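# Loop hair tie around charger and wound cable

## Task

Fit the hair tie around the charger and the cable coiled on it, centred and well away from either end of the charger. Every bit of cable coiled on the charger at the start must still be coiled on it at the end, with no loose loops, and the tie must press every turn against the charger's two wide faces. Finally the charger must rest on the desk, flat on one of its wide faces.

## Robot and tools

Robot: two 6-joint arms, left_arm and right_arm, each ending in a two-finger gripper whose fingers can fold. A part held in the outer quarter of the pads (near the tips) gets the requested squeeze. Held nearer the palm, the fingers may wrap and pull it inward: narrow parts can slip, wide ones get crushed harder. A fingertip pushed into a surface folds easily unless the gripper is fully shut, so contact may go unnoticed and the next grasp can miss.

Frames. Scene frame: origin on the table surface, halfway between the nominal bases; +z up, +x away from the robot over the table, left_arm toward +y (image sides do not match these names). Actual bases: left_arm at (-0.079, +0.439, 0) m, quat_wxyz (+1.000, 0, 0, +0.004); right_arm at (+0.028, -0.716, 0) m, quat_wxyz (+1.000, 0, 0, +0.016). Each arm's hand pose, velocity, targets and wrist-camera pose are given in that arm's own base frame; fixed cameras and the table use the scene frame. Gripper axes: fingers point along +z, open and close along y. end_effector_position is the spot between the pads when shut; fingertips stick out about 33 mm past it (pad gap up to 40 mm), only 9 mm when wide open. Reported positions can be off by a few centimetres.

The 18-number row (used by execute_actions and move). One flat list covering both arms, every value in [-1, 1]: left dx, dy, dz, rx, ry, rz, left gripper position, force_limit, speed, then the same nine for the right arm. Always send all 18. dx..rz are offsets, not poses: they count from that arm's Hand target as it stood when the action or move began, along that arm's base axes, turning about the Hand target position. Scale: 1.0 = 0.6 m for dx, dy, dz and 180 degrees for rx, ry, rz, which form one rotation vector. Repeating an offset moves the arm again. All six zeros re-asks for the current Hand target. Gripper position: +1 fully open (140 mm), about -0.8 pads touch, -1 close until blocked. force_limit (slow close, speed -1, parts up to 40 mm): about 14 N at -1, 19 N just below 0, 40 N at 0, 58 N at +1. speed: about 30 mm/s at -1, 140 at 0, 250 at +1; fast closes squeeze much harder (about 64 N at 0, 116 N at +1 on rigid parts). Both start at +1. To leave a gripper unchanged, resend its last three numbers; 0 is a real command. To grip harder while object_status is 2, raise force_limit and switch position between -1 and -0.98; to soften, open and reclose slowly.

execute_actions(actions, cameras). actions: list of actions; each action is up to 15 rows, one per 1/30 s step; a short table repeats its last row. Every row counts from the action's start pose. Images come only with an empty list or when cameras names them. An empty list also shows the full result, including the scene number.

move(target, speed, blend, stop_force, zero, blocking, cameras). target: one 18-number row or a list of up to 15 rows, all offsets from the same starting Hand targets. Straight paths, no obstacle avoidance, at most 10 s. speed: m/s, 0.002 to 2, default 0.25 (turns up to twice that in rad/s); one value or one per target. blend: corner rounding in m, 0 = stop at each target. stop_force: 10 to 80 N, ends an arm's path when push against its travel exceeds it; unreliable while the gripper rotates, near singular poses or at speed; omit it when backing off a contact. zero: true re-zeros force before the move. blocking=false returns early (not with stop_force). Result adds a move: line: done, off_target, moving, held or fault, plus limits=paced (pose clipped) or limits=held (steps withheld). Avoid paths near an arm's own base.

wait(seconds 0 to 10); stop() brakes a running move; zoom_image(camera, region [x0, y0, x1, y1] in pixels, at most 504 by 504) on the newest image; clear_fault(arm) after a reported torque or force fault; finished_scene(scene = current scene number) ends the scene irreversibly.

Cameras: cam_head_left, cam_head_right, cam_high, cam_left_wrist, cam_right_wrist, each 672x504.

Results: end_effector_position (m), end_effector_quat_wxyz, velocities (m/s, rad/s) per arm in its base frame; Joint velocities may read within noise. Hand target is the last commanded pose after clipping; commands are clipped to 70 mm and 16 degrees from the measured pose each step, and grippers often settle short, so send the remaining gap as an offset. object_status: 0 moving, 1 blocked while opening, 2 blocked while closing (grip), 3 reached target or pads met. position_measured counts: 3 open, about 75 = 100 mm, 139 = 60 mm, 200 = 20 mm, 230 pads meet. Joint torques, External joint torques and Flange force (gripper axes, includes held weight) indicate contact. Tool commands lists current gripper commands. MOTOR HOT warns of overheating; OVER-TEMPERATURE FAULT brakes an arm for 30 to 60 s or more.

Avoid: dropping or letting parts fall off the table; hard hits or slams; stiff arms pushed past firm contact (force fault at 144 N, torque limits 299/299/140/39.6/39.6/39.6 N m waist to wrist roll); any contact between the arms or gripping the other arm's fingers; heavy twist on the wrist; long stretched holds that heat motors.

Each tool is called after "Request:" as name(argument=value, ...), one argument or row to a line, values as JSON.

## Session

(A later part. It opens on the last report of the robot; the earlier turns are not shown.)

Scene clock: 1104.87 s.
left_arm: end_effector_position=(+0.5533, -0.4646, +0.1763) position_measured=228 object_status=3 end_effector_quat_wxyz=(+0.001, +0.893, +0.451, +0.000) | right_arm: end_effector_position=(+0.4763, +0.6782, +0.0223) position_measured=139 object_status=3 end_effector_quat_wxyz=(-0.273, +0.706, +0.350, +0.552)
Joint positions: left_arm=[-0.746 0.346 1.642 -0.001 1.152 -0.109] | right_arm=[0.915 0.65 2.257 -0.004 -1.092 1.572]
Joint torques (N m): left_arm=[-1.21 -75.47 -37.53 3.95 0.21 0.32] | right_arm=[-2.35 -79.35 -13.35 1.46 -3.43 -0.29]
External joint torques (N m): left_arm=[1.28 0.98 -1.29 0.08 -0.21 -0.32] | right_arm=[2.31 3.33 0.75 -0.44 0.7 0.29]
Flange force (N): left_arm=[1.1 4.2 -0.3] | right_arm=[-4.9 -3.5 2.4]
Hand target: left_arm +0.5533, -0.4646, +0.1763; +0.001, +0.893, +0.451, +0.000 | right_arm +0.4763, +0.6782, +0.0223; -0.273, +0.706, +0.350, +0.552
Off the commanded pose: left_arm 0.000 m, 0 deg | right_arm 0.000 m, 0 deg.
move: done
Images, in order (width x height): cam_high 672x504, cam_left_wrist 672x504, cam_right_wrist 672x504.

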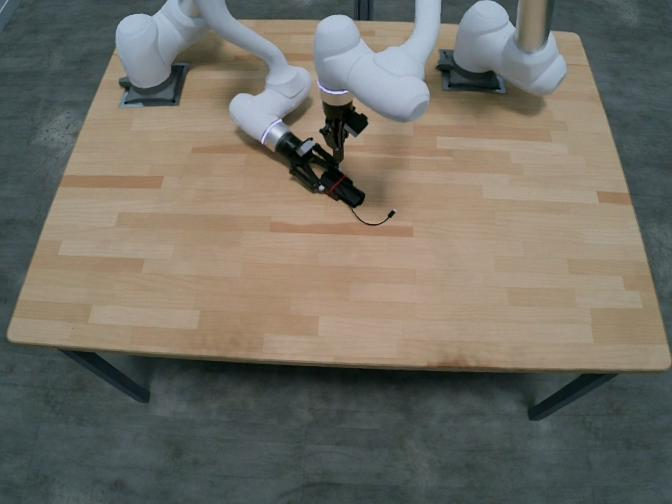

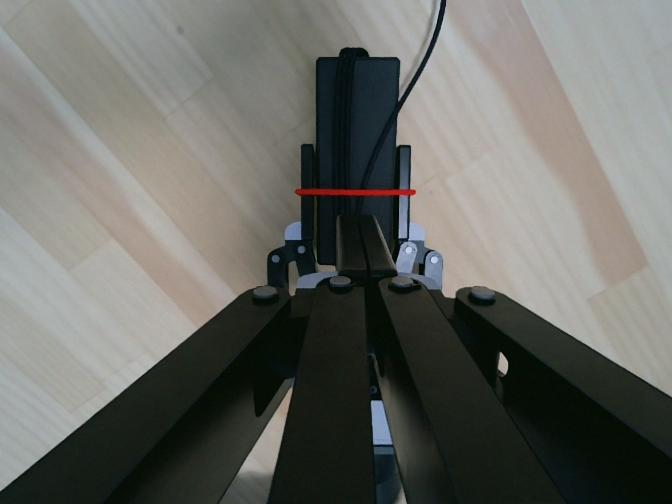

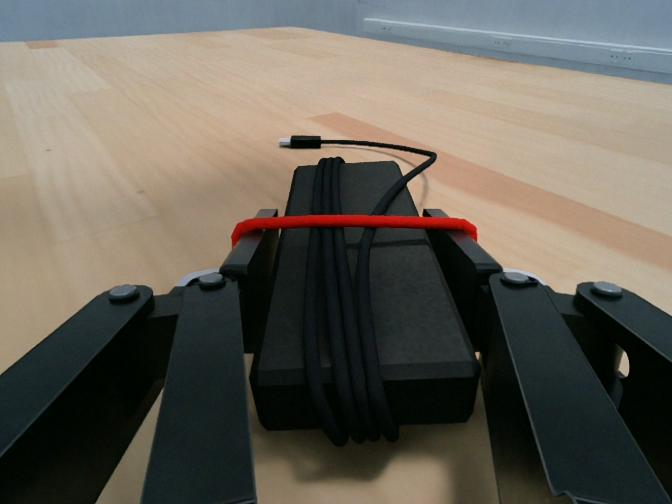

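Request:
move(
  target=[0.0034,-0.0025,-0.155,0,0,0,-0.79,0.0,0, 0,0,0,0,0,0,-0.08,0.5,-0.5],
  speed=0.1,
)

Request:
move(
  target=[0,0,-0.05,0,0,0,-0.79,0.0,0, 0,0,0,0,0,0,-0.08,0.5,-0.5],
  speed=0.005,
  stop_force=10,
  cameras=["cam_left_wrist", "cam_right_wrist"],
)

Request:
zoom_image(
  camera="cam_left_wrist",
  region=[220, 50, 500, 300],
)

Request:
zoom_image(
  camera="cam_right_wrist",
  region=[200, 130, 500, 360],
)

Scene clock: 1118.03 s.
left_arm: end_effector_position=(+0.5554, -0.4661, +0.0834) position_measured=228 object_status=3 end_effector_quat_wxyz=(+0.001, +0.893, +0.451, +0.000) | right_arm: end_effector_position=(+0.4763, +0.6782, +0.0223) position_measured=139 object_status=3 end_effector_quat_wxyz=(-0.273, +0.706, +0.350, +0.552)
Joint positions: left_arm=[-0.745 0.422 1.721 -0.001 0.998 -0.108] | right_arm=[0.915 0.65 2.257 -0.004 -1.092 1.572]
Joint torques (N m): left_arm=[-1.36 -79.62 -34.52 3.64 0.22 0.32] | right_arm=[-2.12 -79.47 -13.19 1.44 -3.44 -0.29]
External joint torques (N m): left_arm=[1.56 0.71 -1.28 0.08 -0.23 -0.32] | right_arm=[2.14 3.13 0.45 -0.41 0.69 0.28]
Flange force (N): left_arm=[1.5 3.7 0.0] | right_arm=[-4.4 -3.3 2.8]
Hand target: left_arm +0.5554, -0.4661, +0.0833; +0.001, +0.893, +0.451, +0.000 | right_arm +0.4763, +0.6782, +0.0223; -0.273, +0.706, +0.350, +0.552
Off the commanded pose: left_arm 0.000 m, 0 deg | right_arm 0.000 m, 0 deg.
move: done

Scene clock: 1121.77 s.
left_arm: end_effector_position=(+0.5554, -0.4661, +0.0677) position_measured=228 object_status=3 end_effector_quat_wxyz=(+0.001, +0.893, +0.451, +0.000) | right_arm: end_effector_position=(+0.4763, +0.6782, +0.0223) position_measured=139 object_status=3 end_effector_quat_wxyz=(-0.273, +0.706, +0.350, +0.552)
Joint positions: left_arm=[-0.745 0.436 1.732 -0.001 0.972 -0.108] | right_arm=[0.915 0.65 2.257 -0.004 -1.092 1.572]
Joint torques (N m): left_arm=[-1.29 -72.15 -28.94 3.48 -0.05 0.31] | right_arm=[-1.88 -81.37 -14.26 1.42 -4.19 -0.29]
External joint torques (N m): left_arm=[1.26 -7.32 -6.22 0.17 0.05 -0.31] | right_arm=[2.12 5.32 1.74 -0.42 1.47 0.29]
Flange force (N): left_arm=[1.1 3.5 -11.3] | right_arm=[-7.2 -3.2 3.2]
Hand target: left_arm +0.5554, -0.4661, +0.0677; +0.001, +0.893, +0.451, +0.000 (not the last commanded pose) | right_arm +0.4763, +0.6782, +0.0223; -0.273, +0.706, +0.350, +0.552
Off the commanded pose: left_arm 0.014 m, 0 deg | right_arm 0.000 m, 0 deg.
move: contact (left_arm)
Images, in order (width x height): cam_left_wrist 672x504, cam_right_wrist 672x504.

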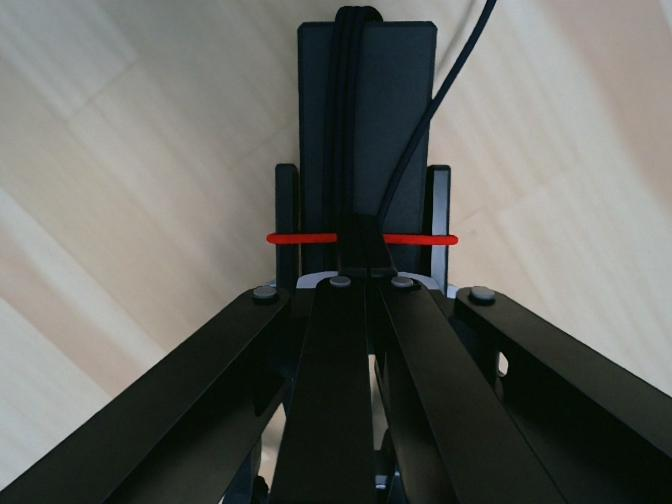

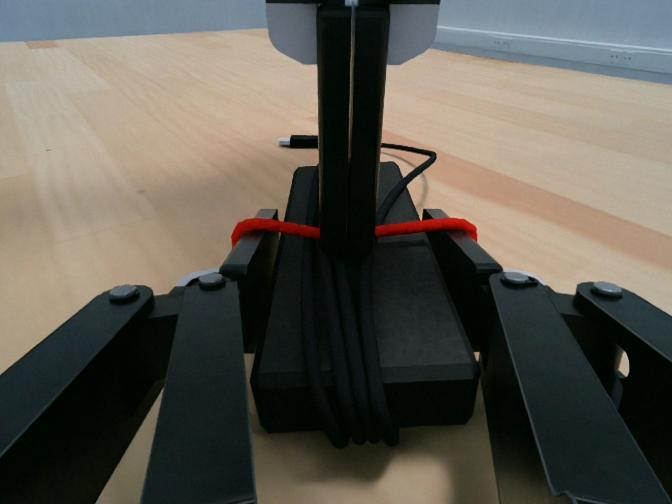

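Scaled by 1.800.

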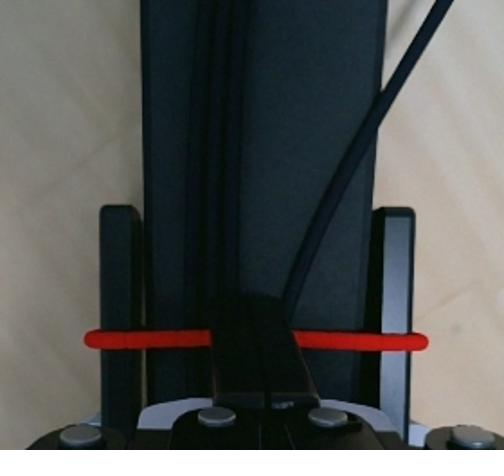

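Scaled by 1.680.

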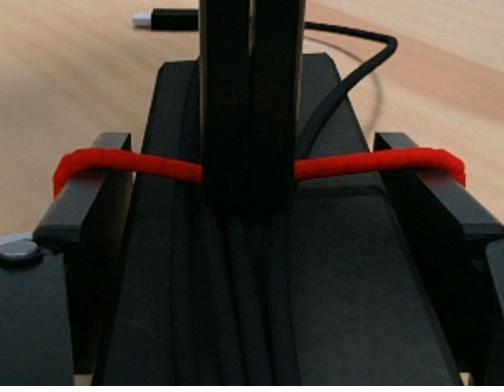

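Request:
move(
  target=[0,0,-0.0017,0,0,0,-0.79,0.0,0, -0.0098,-0.0129,0.004,0,0,0,-0.08,0.5,-0.5],
  speed=0.015,
  cameras=["cam_left_wrist", "cam_right_wrist"],
)

Request:
zoom_image(
  camera="cam_left_wrist",
  region=[220, 50, 500, 300],
)

Request:
zoom_image(
  camera="cam_right_wrist",
  region=[200, 130, 500, 360],
)

Scene clock: 1132.60 s.
left_arm: end_effector_position=(+0.5554, -0.4661, +0.0667) position_measured=228 object_status=3 end_effector_quat_wxyz=(+0.001, +0.893, +0.451, +0.000) | right_arm: end_effector_position=(+0.4704, +0.6704, +0.0247) position_measured=139 object_status=3 end_effector_quat_wxyz=(-0.273, +0.706, +0.350, +0.552)
Joint positions: left_arm=[-0.745 0.437 1.733 -0.001 0.971 -0.108] | right_arm=[0.915 0.64 2.276 -0.004 -1.101 1.572]
Joint torques (N m): left_arm=[-1.46 -66.12 -25.64 3.6 -0.39 0.35] | right_arm=[-1.64 -80.68 -13.22 1.29 -4.37 -0.28]
External joint torques (N m): left_arm=[1.64 -13.44 -9.47 0.04 0.38 -0.35] | right_arm=[1.83 5.52 1.09 -0.34 1.63 0.28]
Flange force (N): left_arm=[1.6 2.4 -19.8] | right_arm=[-7.2 -3.0 4.7]
Hand target: left_arm +0.5554, -0.4661, +0.0667; +0.001, +0.893, +0.451, +0.000 | right_arm +0.4704, +0.6704, +0.0247; -0.273, +0.706, +0.350, +0.552
Off the commanded pose: left_arm 0.000 m, 0 deg | right_arm 0.000 m, 0 deg.
move: done
Images, in order (width x height): cam_left_wrist 672x504, cam_right_wrist 672x504.

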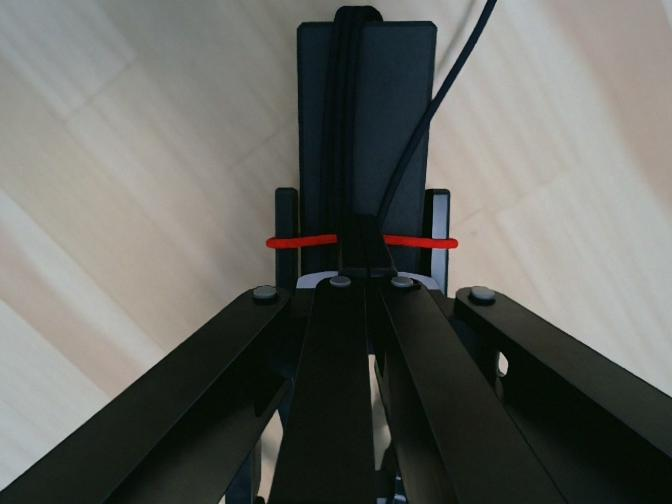

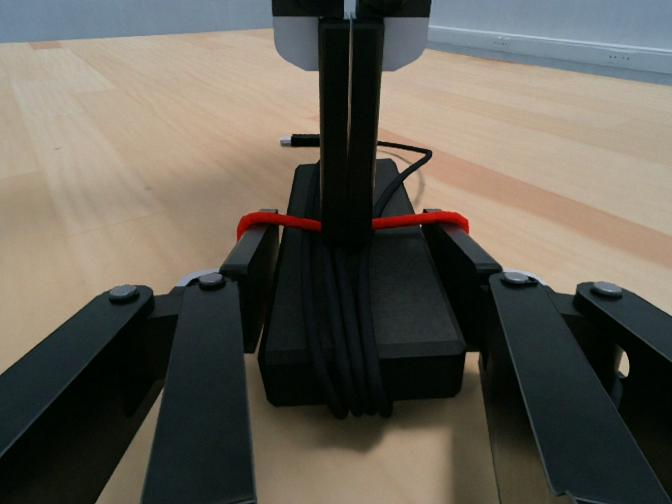

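Scaled by 1.800.

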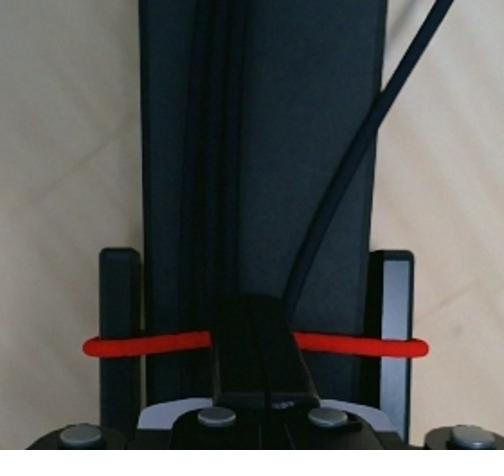

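Scaled by 1.680.

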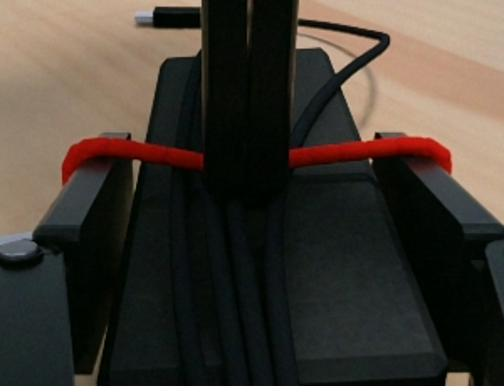

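Request:
move(
  target=[0,0,0,0,0,0,-0.79,0.0,0, -0.0098,-0.0129,0.004,0,0,0,-0.08,0.5,-0.5],
  speed=0.015,
  cameras=["cam_left_wrist", "cam_right_wrist"],
)

Request:
zoom_image(
  camera="cam_left_wrist",
  region=[220, 50, 500, 300],
)

Request:
zoom_image(
  camera="cam_right_wrist",
  region=[200, 130, 500, 360],
)

Scene clock: 1137.03 s.
left_arm: end_effector_position=(+0.5554, -0.4661, +0.0667) position_measured=228 object_status=3 end_effector_quat_wxyz=(+0.001, +0.893, +0.451, +0.000) | right_arm: end_effector_position=(+0.4645, +0.6627, +0.0271) position_measured=139 object_status=3 end_effector_quat_wxyz=(-0.273, +0.706, +0.350, +0.552)
Joint positions: left_arm=[-0.745 0.437 1.733 -0.001 0.971 -0.108] | right_arm=[0.915 0.631 2.294 -0.004 -1.11 1.572]
Joint torques (N m): left_arm=[-1.08 -66.22 -25.5 3.61 -0.35 0.3] | right_arm=[-2.5 -79.41 -12.58 1.51 -4.32 -0.31]
External joint torques (N m): left_arm=[1.05 -13.21 -9.58 0.03 0.35 -0.3] | right_arm=[2.41 5.99 0.81 -0.57 1.6 0.31]
Flange force (N): left_arm=[0.8 2.8 -19.7] | right_arm=[-8.2 -3.8 5.7]
Hand target: left_arm +0.5554, -0.4661, +0.0667; +0.001, +0.893, +0.451, +0.000 | right_arm +0.4645, +0.6627, +0.0271; -0.273, +0.706, +0.350, +0.552
Off the commanded pose: left_arm 0.000 m, 0 deg | right_arm 0.000 m, 0 deg.
move: done
Images, in order (width x height): cam_left_wrist 672x504, cam_right_wrist 672x504.

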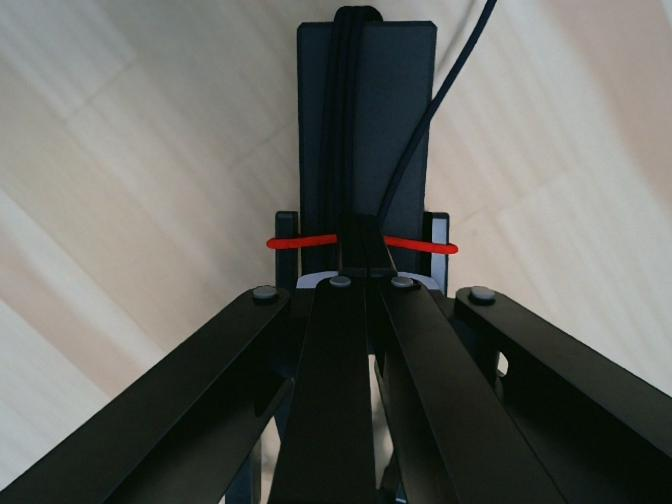

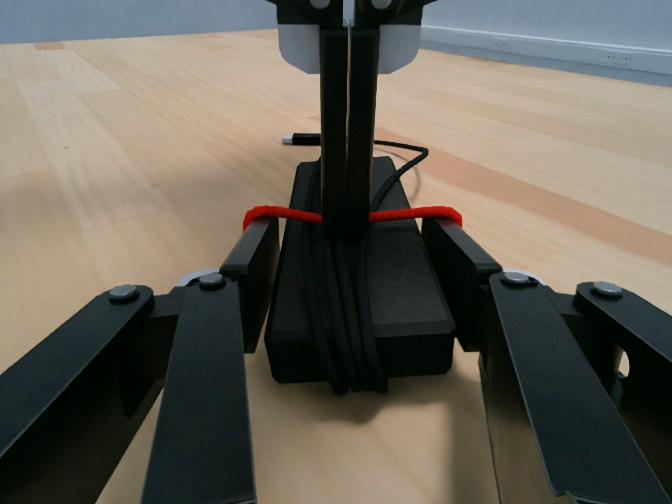

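Scaled by 1.800.

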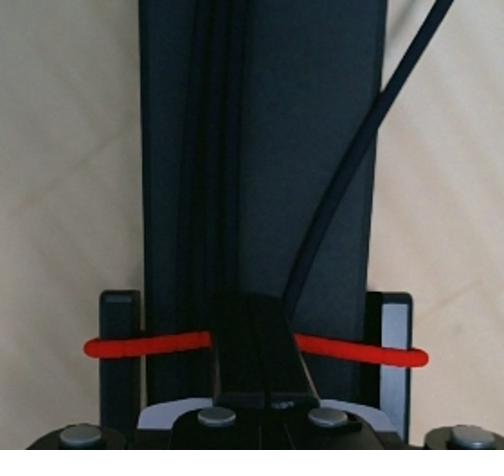

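Scaled by 1.680.

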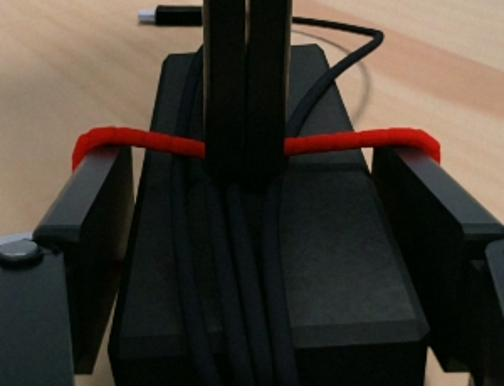

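Request:
move(
  target=[0,0,0,0,0,0,-0.79,0.0,0, -0.0245,-0.0322,0.0101,0,0,0,-0.08,0.5,-0.5],
  speed=0.015,
  cameras=["cam_left_wrist", "cam_right_wrist"],
)

Request:
zoom_image(
  camera="cam_left_wrist",
  region=[220, 50, 500, 300],
)

Request:
zoom_image(
  camera="cam_right_wrist",
  region=[200, 130, 500, 380],
)

Scene clock: 1142.07 s.
left_arm: end_effector_position=(+0.5554, -0.4661, +0.0666) position_measured=228 object_status=3 end_effector_quat_wxyz=(+0.001, +0.893, +0.451, +0.000) | right_arm: end_effector_position=(+0.4498, +0.6434, +0.0332) position_measured=139 object_status=3 end_effector_quat_wxyz=(-0.273, +0.706, +0.350, +0.552)
Joint positions: left_arm=[-0.745 0.437 1.733 -0.001 0.971 -0.108] | right_arm=[0.915 0.607 2.34 -0.005 -1.133 1.571]
Joint torques (N m): left_arm=[-1.86 -69.33 -27.08 3.53 -0.17 0.32] | right_arm=[-1.68 -72.79 -10.88 1.18 -3.03 -0.29]
External joint torques (N m): left_arm=[1.91 -9.92 -7.95 0.1 0.16 -0.31] | right_arm=[1.83 2.06 -0.07 -0.35 0.3 0.29]
Flange force (N): left_arm=[2.0 3.8 -15.1] | right_arm=[-3.5 -3.1 2.4]
Hand target: left_arm +0.5554, -0.4661, +0.0667; +0.001, +0.893, +0.451, +0.000 | right_arm +0.4498, +0.6434, +0.0332; -0.273, +0.706, +0.350, +0.552
Off the commanded pose: left_arm 0.000 m, 0 deg | right_arm 0.000 m, 0 deg.
move: done
Images, in order (width x height): cam_left_wrist 672x504, cam_right_wrist 672x504.

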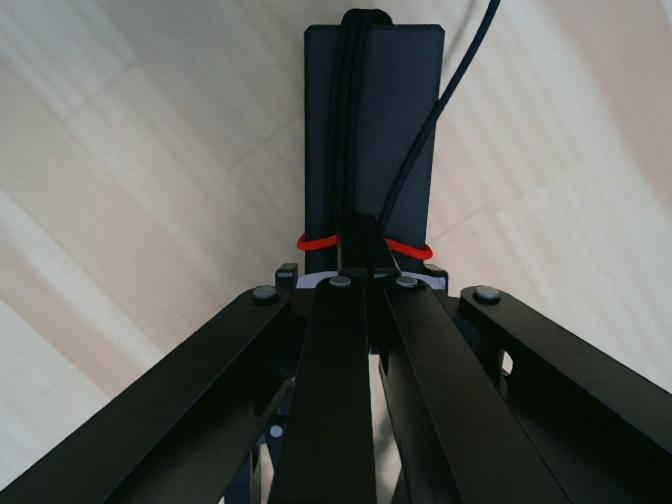

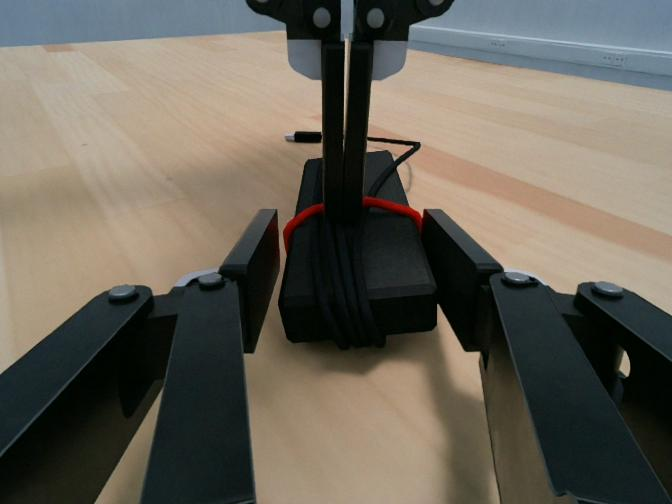

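Scaled by 1.800.

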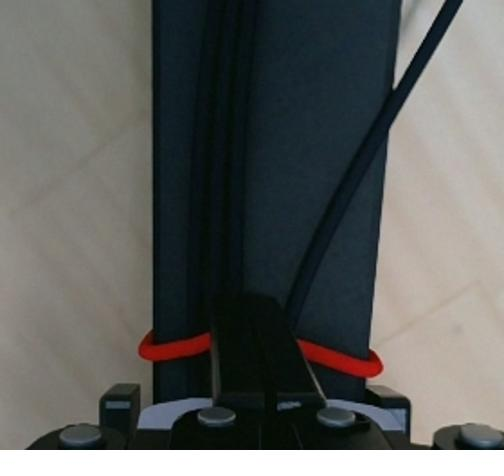

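Scaled by 1.680.

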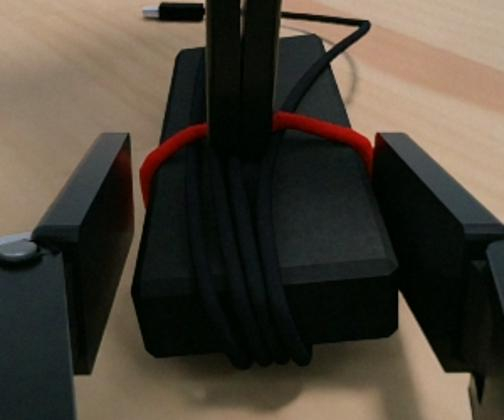

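Request:
move(
  target=[0,0,0,0,0,0,-0.79,0.0,0, -0.098,-0.1287,0.0403,0,0,0,-0.08,0.5,-0.5],
  speed=0.06,
)

Request:
move(
  target=[0,0,0.18,0,0,0,-0.79,0.0,0, 0,0,0,0,0,0,-0.08,0.5,-0.5],
  speed=0.06,
  cameras=["cam_left_wrist", "cam_right_wrist"],
)

Request:
zoom_image(
  camera="cam_left_wrist",
  region=[240, 20, 500, 290],
)

Request:
zoom_image(
  camera="cam_right_wrist",
  region=[240, 120, 460, 340],
)

Scene clock: 1149.07 s.
left_arm: end_effector_position=(+0.5554, -0.4661, +0.0667) position_measured=228 object_status=3 end_effector_quat_wxyz=(+0.001, +0.893, +0.451, +0.000) | right_arm: end_effector_position=(+0.3910, +0.5662, +0.0573) position_measured=139 object_status=3 end_effector_quat_wxyz=(-0.273, +0.706, +0.350, +0.552)
Joint positions: left_arm=[-0.745 0.437 1.733 -0.001 0.971 -0.108] | right_arm=[0.914 0.511 2.521 -0.006 -1.218 1.571]
Joint torques (N m): left_arm=[-1.5 -69.78 -27.38 3.51 -0.04 0.31] | right_arm=[-1.75 -60.23 -7.37 0.86 -3.02 -0.31]
External joint torques (N m): left_arm=[2.14 -9.73 -7.68 0.15 0.04 -0.31] | right_arm=[1.87 1.04 -0.11 -0.38 0.26 0.31]
Flange force (N): left_arm=[2.3 3.4 -14.6] | right_arm=[-1.9 -4.0 1.4]
Hand target: left_arm +0.5554, -0.4661, +0.0667; +0.001, +0.893, +0.451, +0.000 | right_arm +0.3910, +0.5661, +0.0573; -0.273, +0.706, +0.350, +0.552
Off the commanded pose: left_arm 0.000 m, 0 deg | right_arm 0.000 m, 0 deg.
move: done

Scene clock: 1151.17 s.
left_arm: end_effector_position=(+0.5554, -0.4661, +0.1746) position_measured=228 object_status=3 end_effector_quat_wxyz=(+0.001, +0.893, +0.450, +0.000) | right_arm: end_effector_position=(+0.3910, +0.5661, +0.0573) position_measured=139 object_status=3 end_effector_quat_wxyz=(-0.273, +0.706, +0.350, +0.552)
Joint positions: left_arm=[-0.745 0.351 1.639 -0.001 1.151 -0.109] | right_arm=[0.914 0.511 2.521 -0.006 -1.218 1.571]
Joint torques (N m): left_arm=[-1.42 -76.24 -37.29 3.94 0.19 0.31] | right_arm=[-2.17 -60.13 -7.45 0.84 -3.03 -0.31]
External joint torques (N m): left_arm=[1.76 1.48 -1.43 0.09 -0.2 -0.31] | right_arm=[2.21 0.86 -0.14 -0.35 0.27 0.31]
Flange force (N): left_arm=[1.7 5.3 -0.2] | right_arm=[-1.4 -5.1 1.3]
Hand target: left_arm +0.5554, -0.4661, +0.1747; +0.001, +0.893, +0.451, +0.000 | right_arm +0.3910, +0.5661, +0.0573; -0.273, +0.706, +0.350, +0.552
Off the commanded pose: left_arm 0.000 m, 0 deg | right_arm 0.000 m, 0 deg.
move: done
Images, in order (width x height): cam_left_wrist 672x504, cam_right_wrist 672x504.

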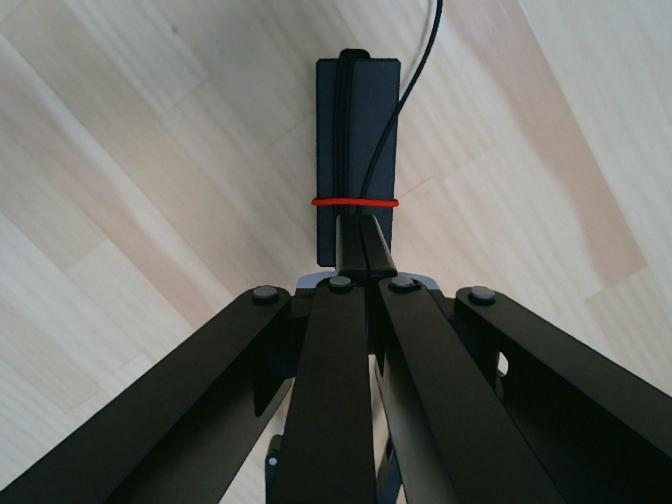

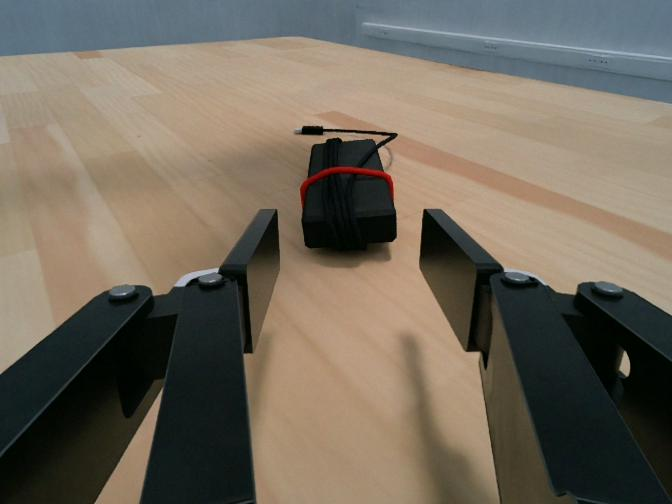

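Scaled by 1.867.

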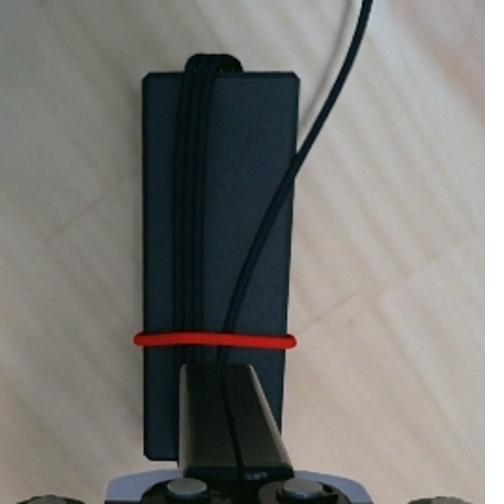

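Scaled by 2.291.

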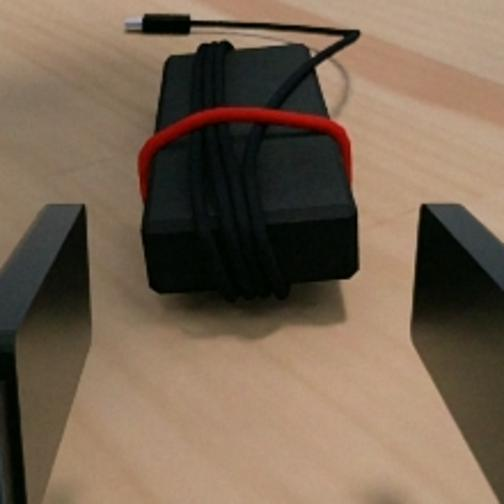

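Request:
move(
  target=[0.0891,0.1208,0.08,0,0,0,-0.56,0.0,0, 0,0,0,0,0,0,-0.08,0.5,-0.5],
  speed=0.15,
  cameras=["cam_left_wrist", "cam_high"],
)

Request:
zoom_image(
  camera="cam_left_wrist",
  region=[260, 60, 480, 360],
)

Scene clock: 1162.87 s.
left_arm: end_effector_position=(+0.6088, -0.3936, +0.2227) position_measured=200 object_status=3 end_effector_quat_wxyz=(+0.001, +0.893, +0.450, +0.000) | right_arm: end_effector_position=(+0.3910, +0.5661, +0.0573) position_measured=139 object_status=3 end_effector_quat_wxyz=(-0.273, +0.706, +0.350, +0.552)
Joint positions: left_arm=[-0.621 0.322 1.586 -0.001 1.232 0.016] | right_arm=[0.914 0.511 2.521 -0.006 -1.218 1.571]
Joint torques (N m): left_arm=[-0.96 -74.81 -38.18 4.05 0.26 0.31] | right_arm=[-2 -60.18 -7.47 0.86 -3 -0.3]
External joint torques (N m): left_arm=[0.92 1.37 -1.94 0.12 -0.27 -0.31] | right_arm=[1.82 1.31 0.03 -0.36 0.26 0.3]
Flange force (N): left_arm=[1.2 6.0 -1.1] | right_arm=[-2.6 -3.9 1.5]
Hand target: left_arm +0.6089, -0.3937, +0.2227; +0.001, +0.893, +0.451, +0.000 | right_arm +0.3910, +0.5661, +0.0573; -0.273, +0.706, +0.350, +0.552
Off the commanded pose: left_arm 0.000 m, 0 deg | right_arm 0.000 m, 0 deg.
move: done
Images, in order (width x height): cam_high 672x504, cam_left_wrist 672x504.

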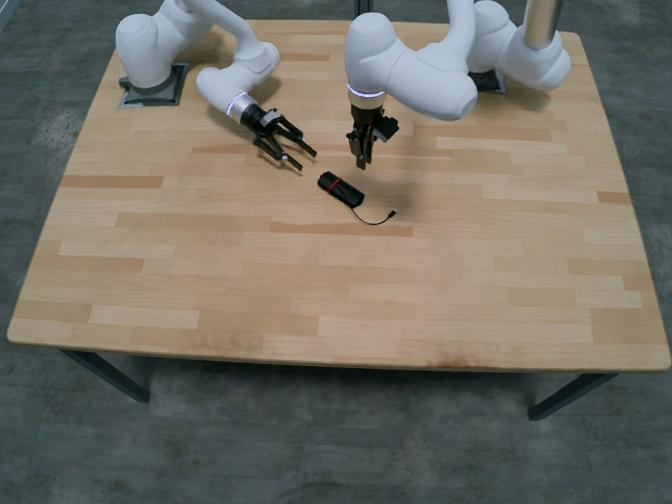

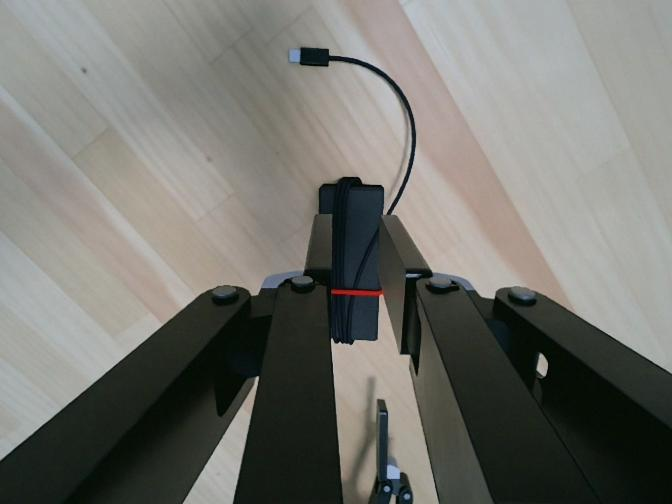

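Scaled by 1.680.

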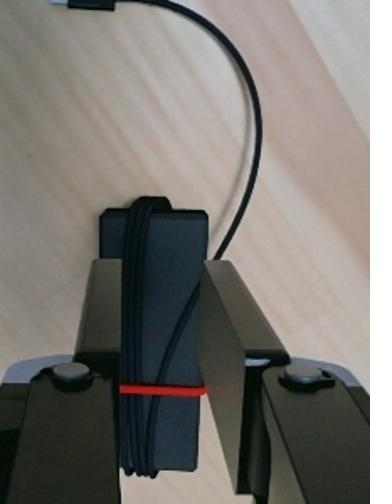

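Request:
move(
  target=[0.095,-0.0265,-0.238,0,0,0,-0.56,0.0,0, 0,0,0,0,0,0,-0.08,0.5,-0.5],
  speed=0.15,
  cameras=["cam_left_wrist"],
)

Request:
zoom_image(
  camera="cam_left_wrist",
  region=[200, 60, 500, 360],
)

Scene clock: 1170.17 s.
left_arm: end_effector_position=(+0.6659, -0.4096, +0.0799) position_measured=200 object_status=3 end_effector_quat_wxyz=(+0.001, +0.893, +0.451, +0.000) | right_arm: end_effector_position=(+0.3910, +0.5661, +0.0573) position_measured=139 object_status=3 end_effector_quat_wxyz=(-0.273, +0.706, +0.350, +0.552)
Joint positions: left_arm=[-0.595 0.503 1.599 -0.002 1.038 0.042] | right_arm=[0.914 0.511 2.521 -0.006 -1.218 1.571]
Joint torques (N m): left_arm=[-1.41 -87.29 -35.41 3.73 0.28 0.3] | right_arm=[-2.11 -60.26 -7.51 0.88 -3.02 -0.29]
External joint torques (N m): left_arm=[1.53 -0.09 -1.27 0.08 -0.29 -0.3] | right_arm=[2.05 1.78 0.06 -0.39 0.29 0.29]
Flange force (N): left_arm=[1.8 2.4 -0.6] | right_arm=[-3.8 -4.5 1.9]
Hand target: left_arm +0.6659, -0.4096, +0.0799; +0.001, +0.893, +0.451, +0.000 | right_arm +0.3910, +0.5661, +0.0573; -0.273, +0.706, +0.350, +0.552
Off the commanded pose: left_arm 0.000 m, 0 deg | right_arm 0.000 m, 0 deg.
move: done
Images, in order (width x height): cam_left_wrist 672x504.

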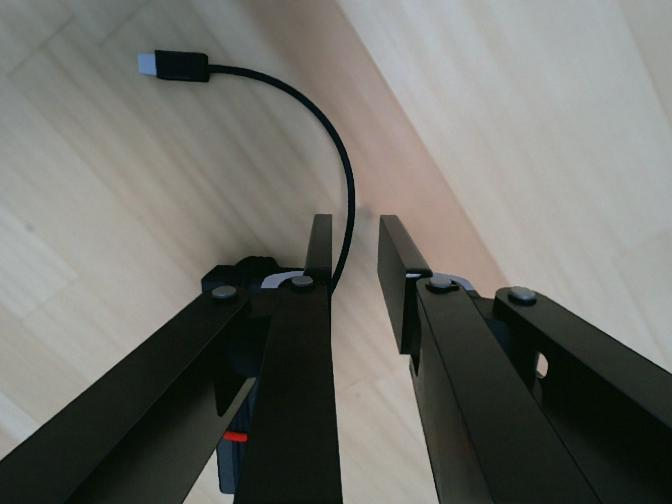

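Scaled by 1.680.

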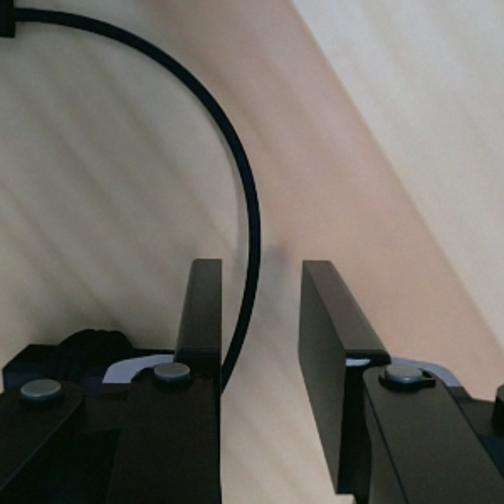

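Request:
move(
  target=[0,0,-0.0737,0,0,0,-0.56,0.0,0, 0,0,0,0,0,0,-0.08,0.5,-0.5],
  speed=0.06,
)

Request:
move(
  target=[0,0,0,0,0,0,-1,-0.8,-1, 0,0,0,0,0,0,-0.08,0.5,-0.5],
  cameras=["cam_left_wrist", "cam_right_wrist"],
)

Request:
zoom_image(
  camera="cam_left_wrist",
  region=[150, 30, 500, 360],
)

Request:
zoom_image(
  camera="cam_right_wrist",
  region=[240, 100, 460, 320],
)

Scene clock: 1176.17 s.
left_arm: end_effector_position=(+0.6659, -0.4095, +0.0357) position_measured=200 object_status=3 end_effector_quat_wxyz=(+0.001, +0.893, +0.450, +0.000) | right_arm: end_effector_position=(+0.3910, +0.5661, +0.0573) position_measured=139 object_status=3 end_effector_quat_wxyz=(-0.273, +0.706, +0.350, +0.552)
Joint positions: left_arm=[-0.595 0.541 1.63 -0.001 0.97 0.042] | right_arm=[0.914 0.511 2.521 -0.006 -1.218 1.571]
Joint torques (N m): left_arm=[-1.24 -90.45 -33.78 3.53 0.21 0.33] | right_arm=[-2.22 -60.21 -7.44 0.83 -3.02 -0.3]
External joint torques (N m): left_arm=[0.95 1.35 -1.33 0.1 -0.22 -0.33] | right_arm=[2.19 1.17 -0.09 -0.34 0.27 0.3]
Flange force (N): left_arm=[1.2 4.6 0.7] | right_arm=[-2.2 -5.0 1.5]
Hand target: left_arm +0.6659, -0.4096, +0.0356; +0.001, +0.893, +0.451, +0.000 | right_arm +0.3910, +0.5661, +0.0573; -0.273, +0.706, +0.350, +0.552
Off the commanded pose: left_arm 0.000 m, 0 deg | right_arm 0.000 m, 0 deg.
move: done

Scene clock: 1176.93 s.
left_arm: end_effector_position=(+0.6659, -0.4095, +0.0356) position_measured=225 object_status=0 end_effector_quat_wxyz=(+0.001, +0.893, +0.451, +0.000) | right_arm: end_effector_position=(+0.3910, +0.5661, +0.0573) position_measured=139 object_status=3 end_effector_quat_wxyz=(-0.273, +0.706, +0.350, +0.552)
Joint positions: left_arm=[-0.595 0.541 1.63 -0.002 0.97 0.042] | right_arm=[0.914 0.511 2.521 -0.006 -1.218 1.571]
Joint torques (N m): left_arm=[-1.48 -89.94 -33.74 3.55 0.18 0.32] | right_arm=[-1.91 -60.31 -7.51 0.86 -3.03 -0.3]
External joint torques (N m): left_arm=[1.57 0.93 -1.3 0.1 -0.19 -0.32] | right_arm=[2.09 1.18 0.21 -0.39 0.29 0.3]
Flange force (N): left_arm=[1.9 3.9 0.3] | right_arm=[-2.3 -4.6 1.0]
Hand target: left_arm +0.6659, -0.4096, +0.0356; +0.001, +0.893, +0.451, +0.000 | right_arm +0.3910, +0.5661, +0.0573; -0.273, +0.706, +0.350, +0.552
Off the commanded pose: left_arm 0.000 m, 0 deg | right_arm 0.000 m, 0 deg.
move: done
Images, in order (width x height): cam_left_wrist 672x504, cam_right_wrist 672x504.

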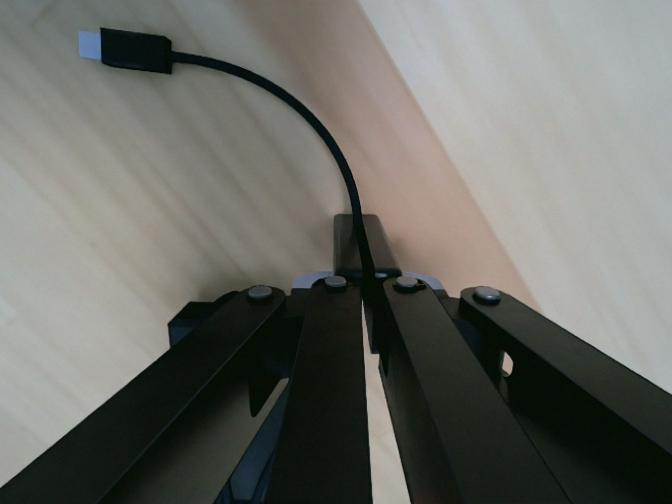

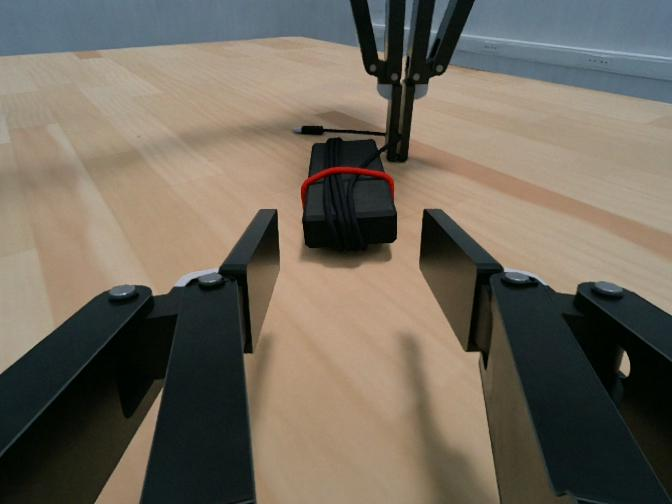

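Scaled by 1.440.

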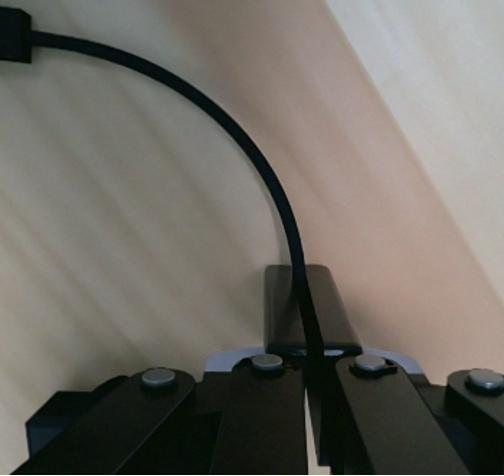

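Scaled by 2.291.

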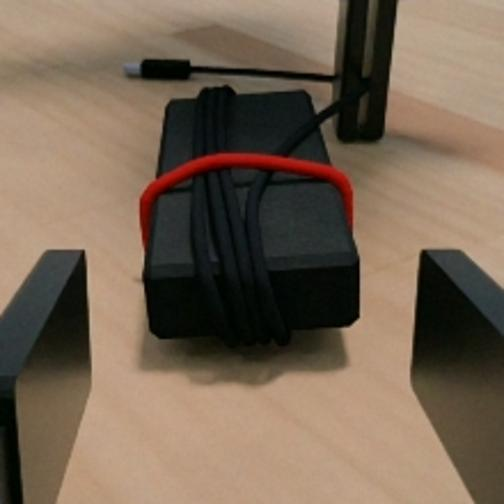

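Request:
move(
  target=[
    [0,0,0.065,0,0,0,-1,-0.8,-1, 0,0,0,0,0,0,-0.08,0.5,-0.5],
    [-0.0565,0.0582,0.065,0,0,0,-1,-0.8,-1, 0,0,0,0,0,0,-0.08,0.5,-0.5],
  ],
  speed=0.05,
  cameras=["cam_left_wrist", "cam_right_wrist"],
)

Request:
zoom_image(
  camera="cam_right_wrist",
  region=[240, 100, 460, 320],
)

Scene clock: 1184.70 s.
left_arm: end_effector_position=(+0.6320, -0.3747, +0.0746) position_measured=225 object_status=2 end_effector_quat_wxyz=(+0.001, +0.893, +0.451, +0.000) | right_arm: end_effector_position=(+0.3910, +0.5661, +0.0573) position_measured=139 object_status=3 end_effector_quat_wxyz=(-0.273, +0.706, +0.350, +0.552)
Joint positions: left_arm=[-0.582 0.443 1.707 -0.002 0.991 0.055] | right_arm=[0.914 0.511 2.521 -0.006 -1.218 1.571]
Joint torques (N m): left_arm=[-0.95 -81.95 -34.22 3.67 0.26 0.29] | right_arm=[-2.14 -60.17 -7.4 0.86 -3.05 -0.28]
External joint torques (N m): left_arm=[0.57 1.53 -1.38 0.02 -0.28 -0.29] | right_arm=[2.16 1.44 0 -0.38 0.31 0.27]
Flange force (N): left_arm=[0.9 4.8 0.8] | right_arm=[-2.8 -4.8 1.7]
Hand target: left_arm +0.6320, -0.3746, +0.0746; +0.001, +0.893, +0.451, +0.000 | right_arm +0.3910, +0.5661, +0.0573; -0.273, +0.706, +0.350, +0.552
Off the commanded pose: left_arm 0.000 m, 0 deg | right_arm 0.000 m, 0 deg.
move: done
Images, in order (width x height): cam_left_wrist 672x504, cam_right_wrist 672x504.

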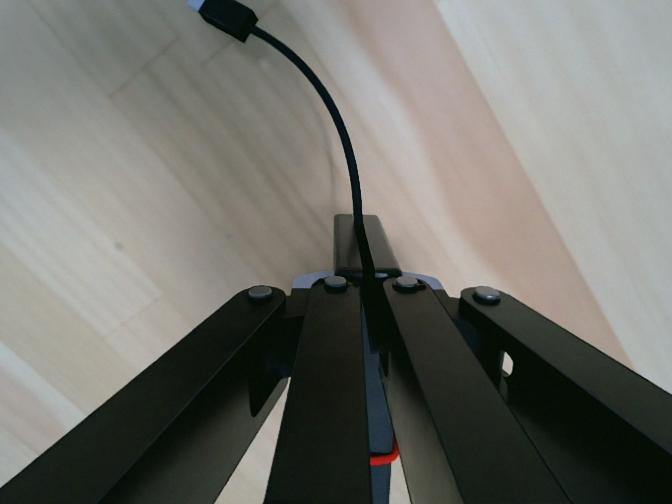

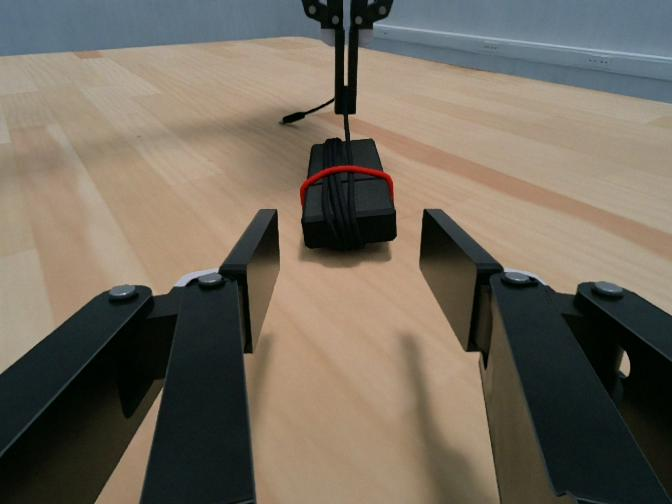

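Scaled by 2.291.

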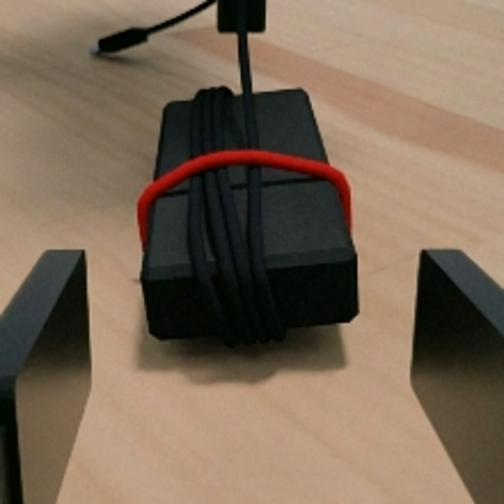

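Request:
move(
  target=[
    [-0.008,0.006,0,0,0,0,-1,-0.8,-1, 0,0,0,0,0,0,-0.08,0.5,-0.5],
    [-0.0115,0.0015,-0.03,0,0,0,-1,-0.8,-1, 0,0,0,0,0,0,-0.08,0.5,-0.5],
    [-0.0198,-0.0102,-0.0593,0,0,0,-1,-0.8,-1, 0,0,0,0,0,0,-0.08,0.5,-0.5],
  ],
  speed=0.03,
  blend=[0, 0.008, 0],
  cameras=["cam_left_wrist", "cam_right_wrist"],
)

Request:
zoom_image(
  camera="cam_right_wrist",
  region=[240, 100, 460, 320],
)

Scene clock: 1193.47 s.
left_arm: end_effector_position=(+0.6201, -0.3807, +0.0391) position_measured=225 object_status=2 end_effector_quat_wxyz=(+0.001, +0.893, +0.450, +0.000) | right_arm: end_effector_position=(+0.3910, +0.5661, +0.0573) position_measured=139 object_status=3 end_effector_quat_wxyz=(-0.273, +0.706, +0.350, +0.552)
Joint positions: left_arm=[-0.598 0.466 1.746 -0.002 0.928 0.04] | right_arm=[0.914 0.511 2.521 -0.006 -1.218 1.571]
Joint torques (N m): left_arm=[-1.35 -81.91 -32.75 3.37 0.26 0.33] | right_arm=[-2.07 -60.26 -7.43 0.87 -3.01 -0.29]
External joint torques (N m): left_arm=[1.46 0.74 -1.25 0.15 -0.27 -0.33] | right_arm=[2.2 1.56 0.09 -0.4 0.28 0.29]
Flange force (N): left_arm=[1.8 3.4 0.4] | right_arm=[-3.2 -4.9 1.6]
Hand target: left_arm +0.6201, -0.3808, +0.0391; +0.001, +0.893, +0.451, +0.000 | right_arm +0.3910, +0.5661, +0.0573; -0.273, +0.706, +0.350, +0.552
Off the commanded pose: left_arm 0.000 m, 0 deg | right_arm 0.000 m, 0 deg.
move: done
Images, in order (width x height): cam_left_wrist 672x504, cam_right_wrist 672x504.

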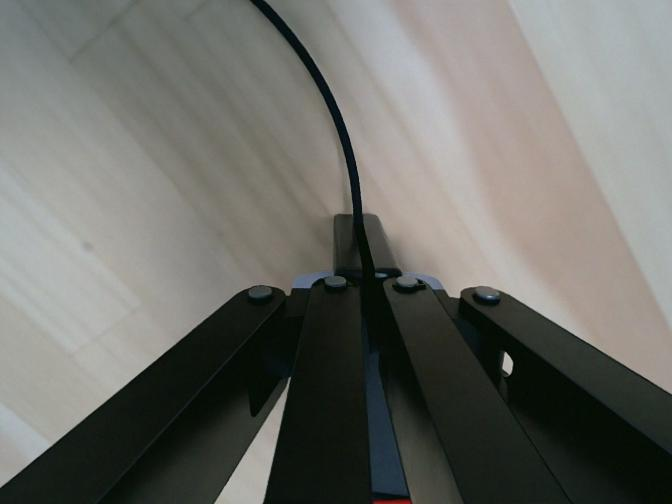

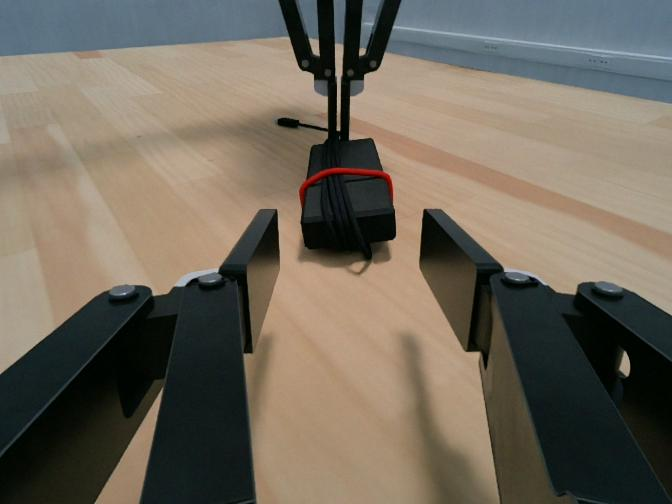

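Scaled by 2.291.

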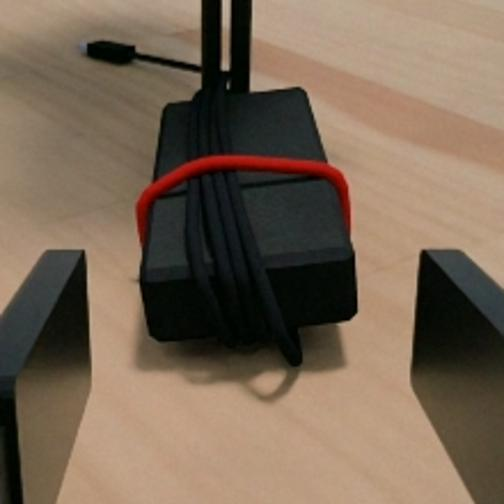

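Request:
move(
  target=[0.0099,0.0134,0,0,0,0,-1,-0.8,-1, 0,0,0,0,0,0,-0.08,0.5,-0.5],
  speed=0.02,
  cameras=["cam_right_wrist"],
)

Request:
zoom_image(
  camera="cam_right_wrist",
  region=[240, 100, 460, 320],
)

Scene clock: 1197.57 s.
left_arm: end_effector_position=(+0.6260, -0.3727, +0.0391) position_measured=225 object_status=2 end_effector_quat_wxyz=(+0.001, +0.893, +0.450, +0.000) | right_arm: end_effector_position=(+0.3910, +0.5661, +0.0573) position_measured=139 object_status=3 end_effector_quat_wxyz=(-0.273, +0.706, +0.350, +0.552)
Joint positions: left_arm=[-0.584 0.468 1.744 -0.002 0.929 0.053] | right_arm=[0.914 0.511 2.521 -0.006 -1.218 1.571]
Joint torques (N m): left_arm=[-1.1 -82.51 -32.53 3.52 0.24 0.31] | right_arm=[-2.22 -60.34 -7.48 0.86 -3.02 -0.28]
External joint torques (N m): left_arm=[0.71 1.26 -1.53 0 -0.25 -0.31] | right_arm=[2.29 1.63 0.13 -0.38 0.29 0.28]
Flange force (N): left_arm=[1.0 4.7 0.7] | right_arm=[-3.4 -5.2 1.6]
Hand target: left_arm +0.6260, -0.3727, +0.0391; +0.001, +0.893, +0.451, +0.000 | right_arm +0.3910, +0.5661, +0.0573; -0.273, +0.706, +0.350, +0.552
Off the commanded pose: left_arm 0.000 m, 0 deg | right_arm 0.000 m, 0 deg.
move: done
Images, in order (width x height): cam_right_wrist 672x504.

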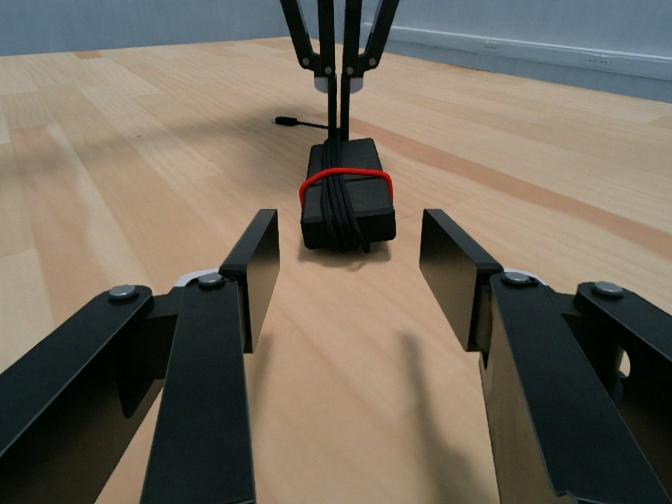

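Scaled by 2.291.

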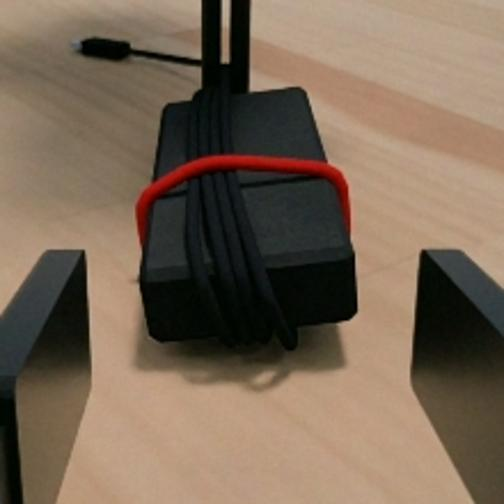

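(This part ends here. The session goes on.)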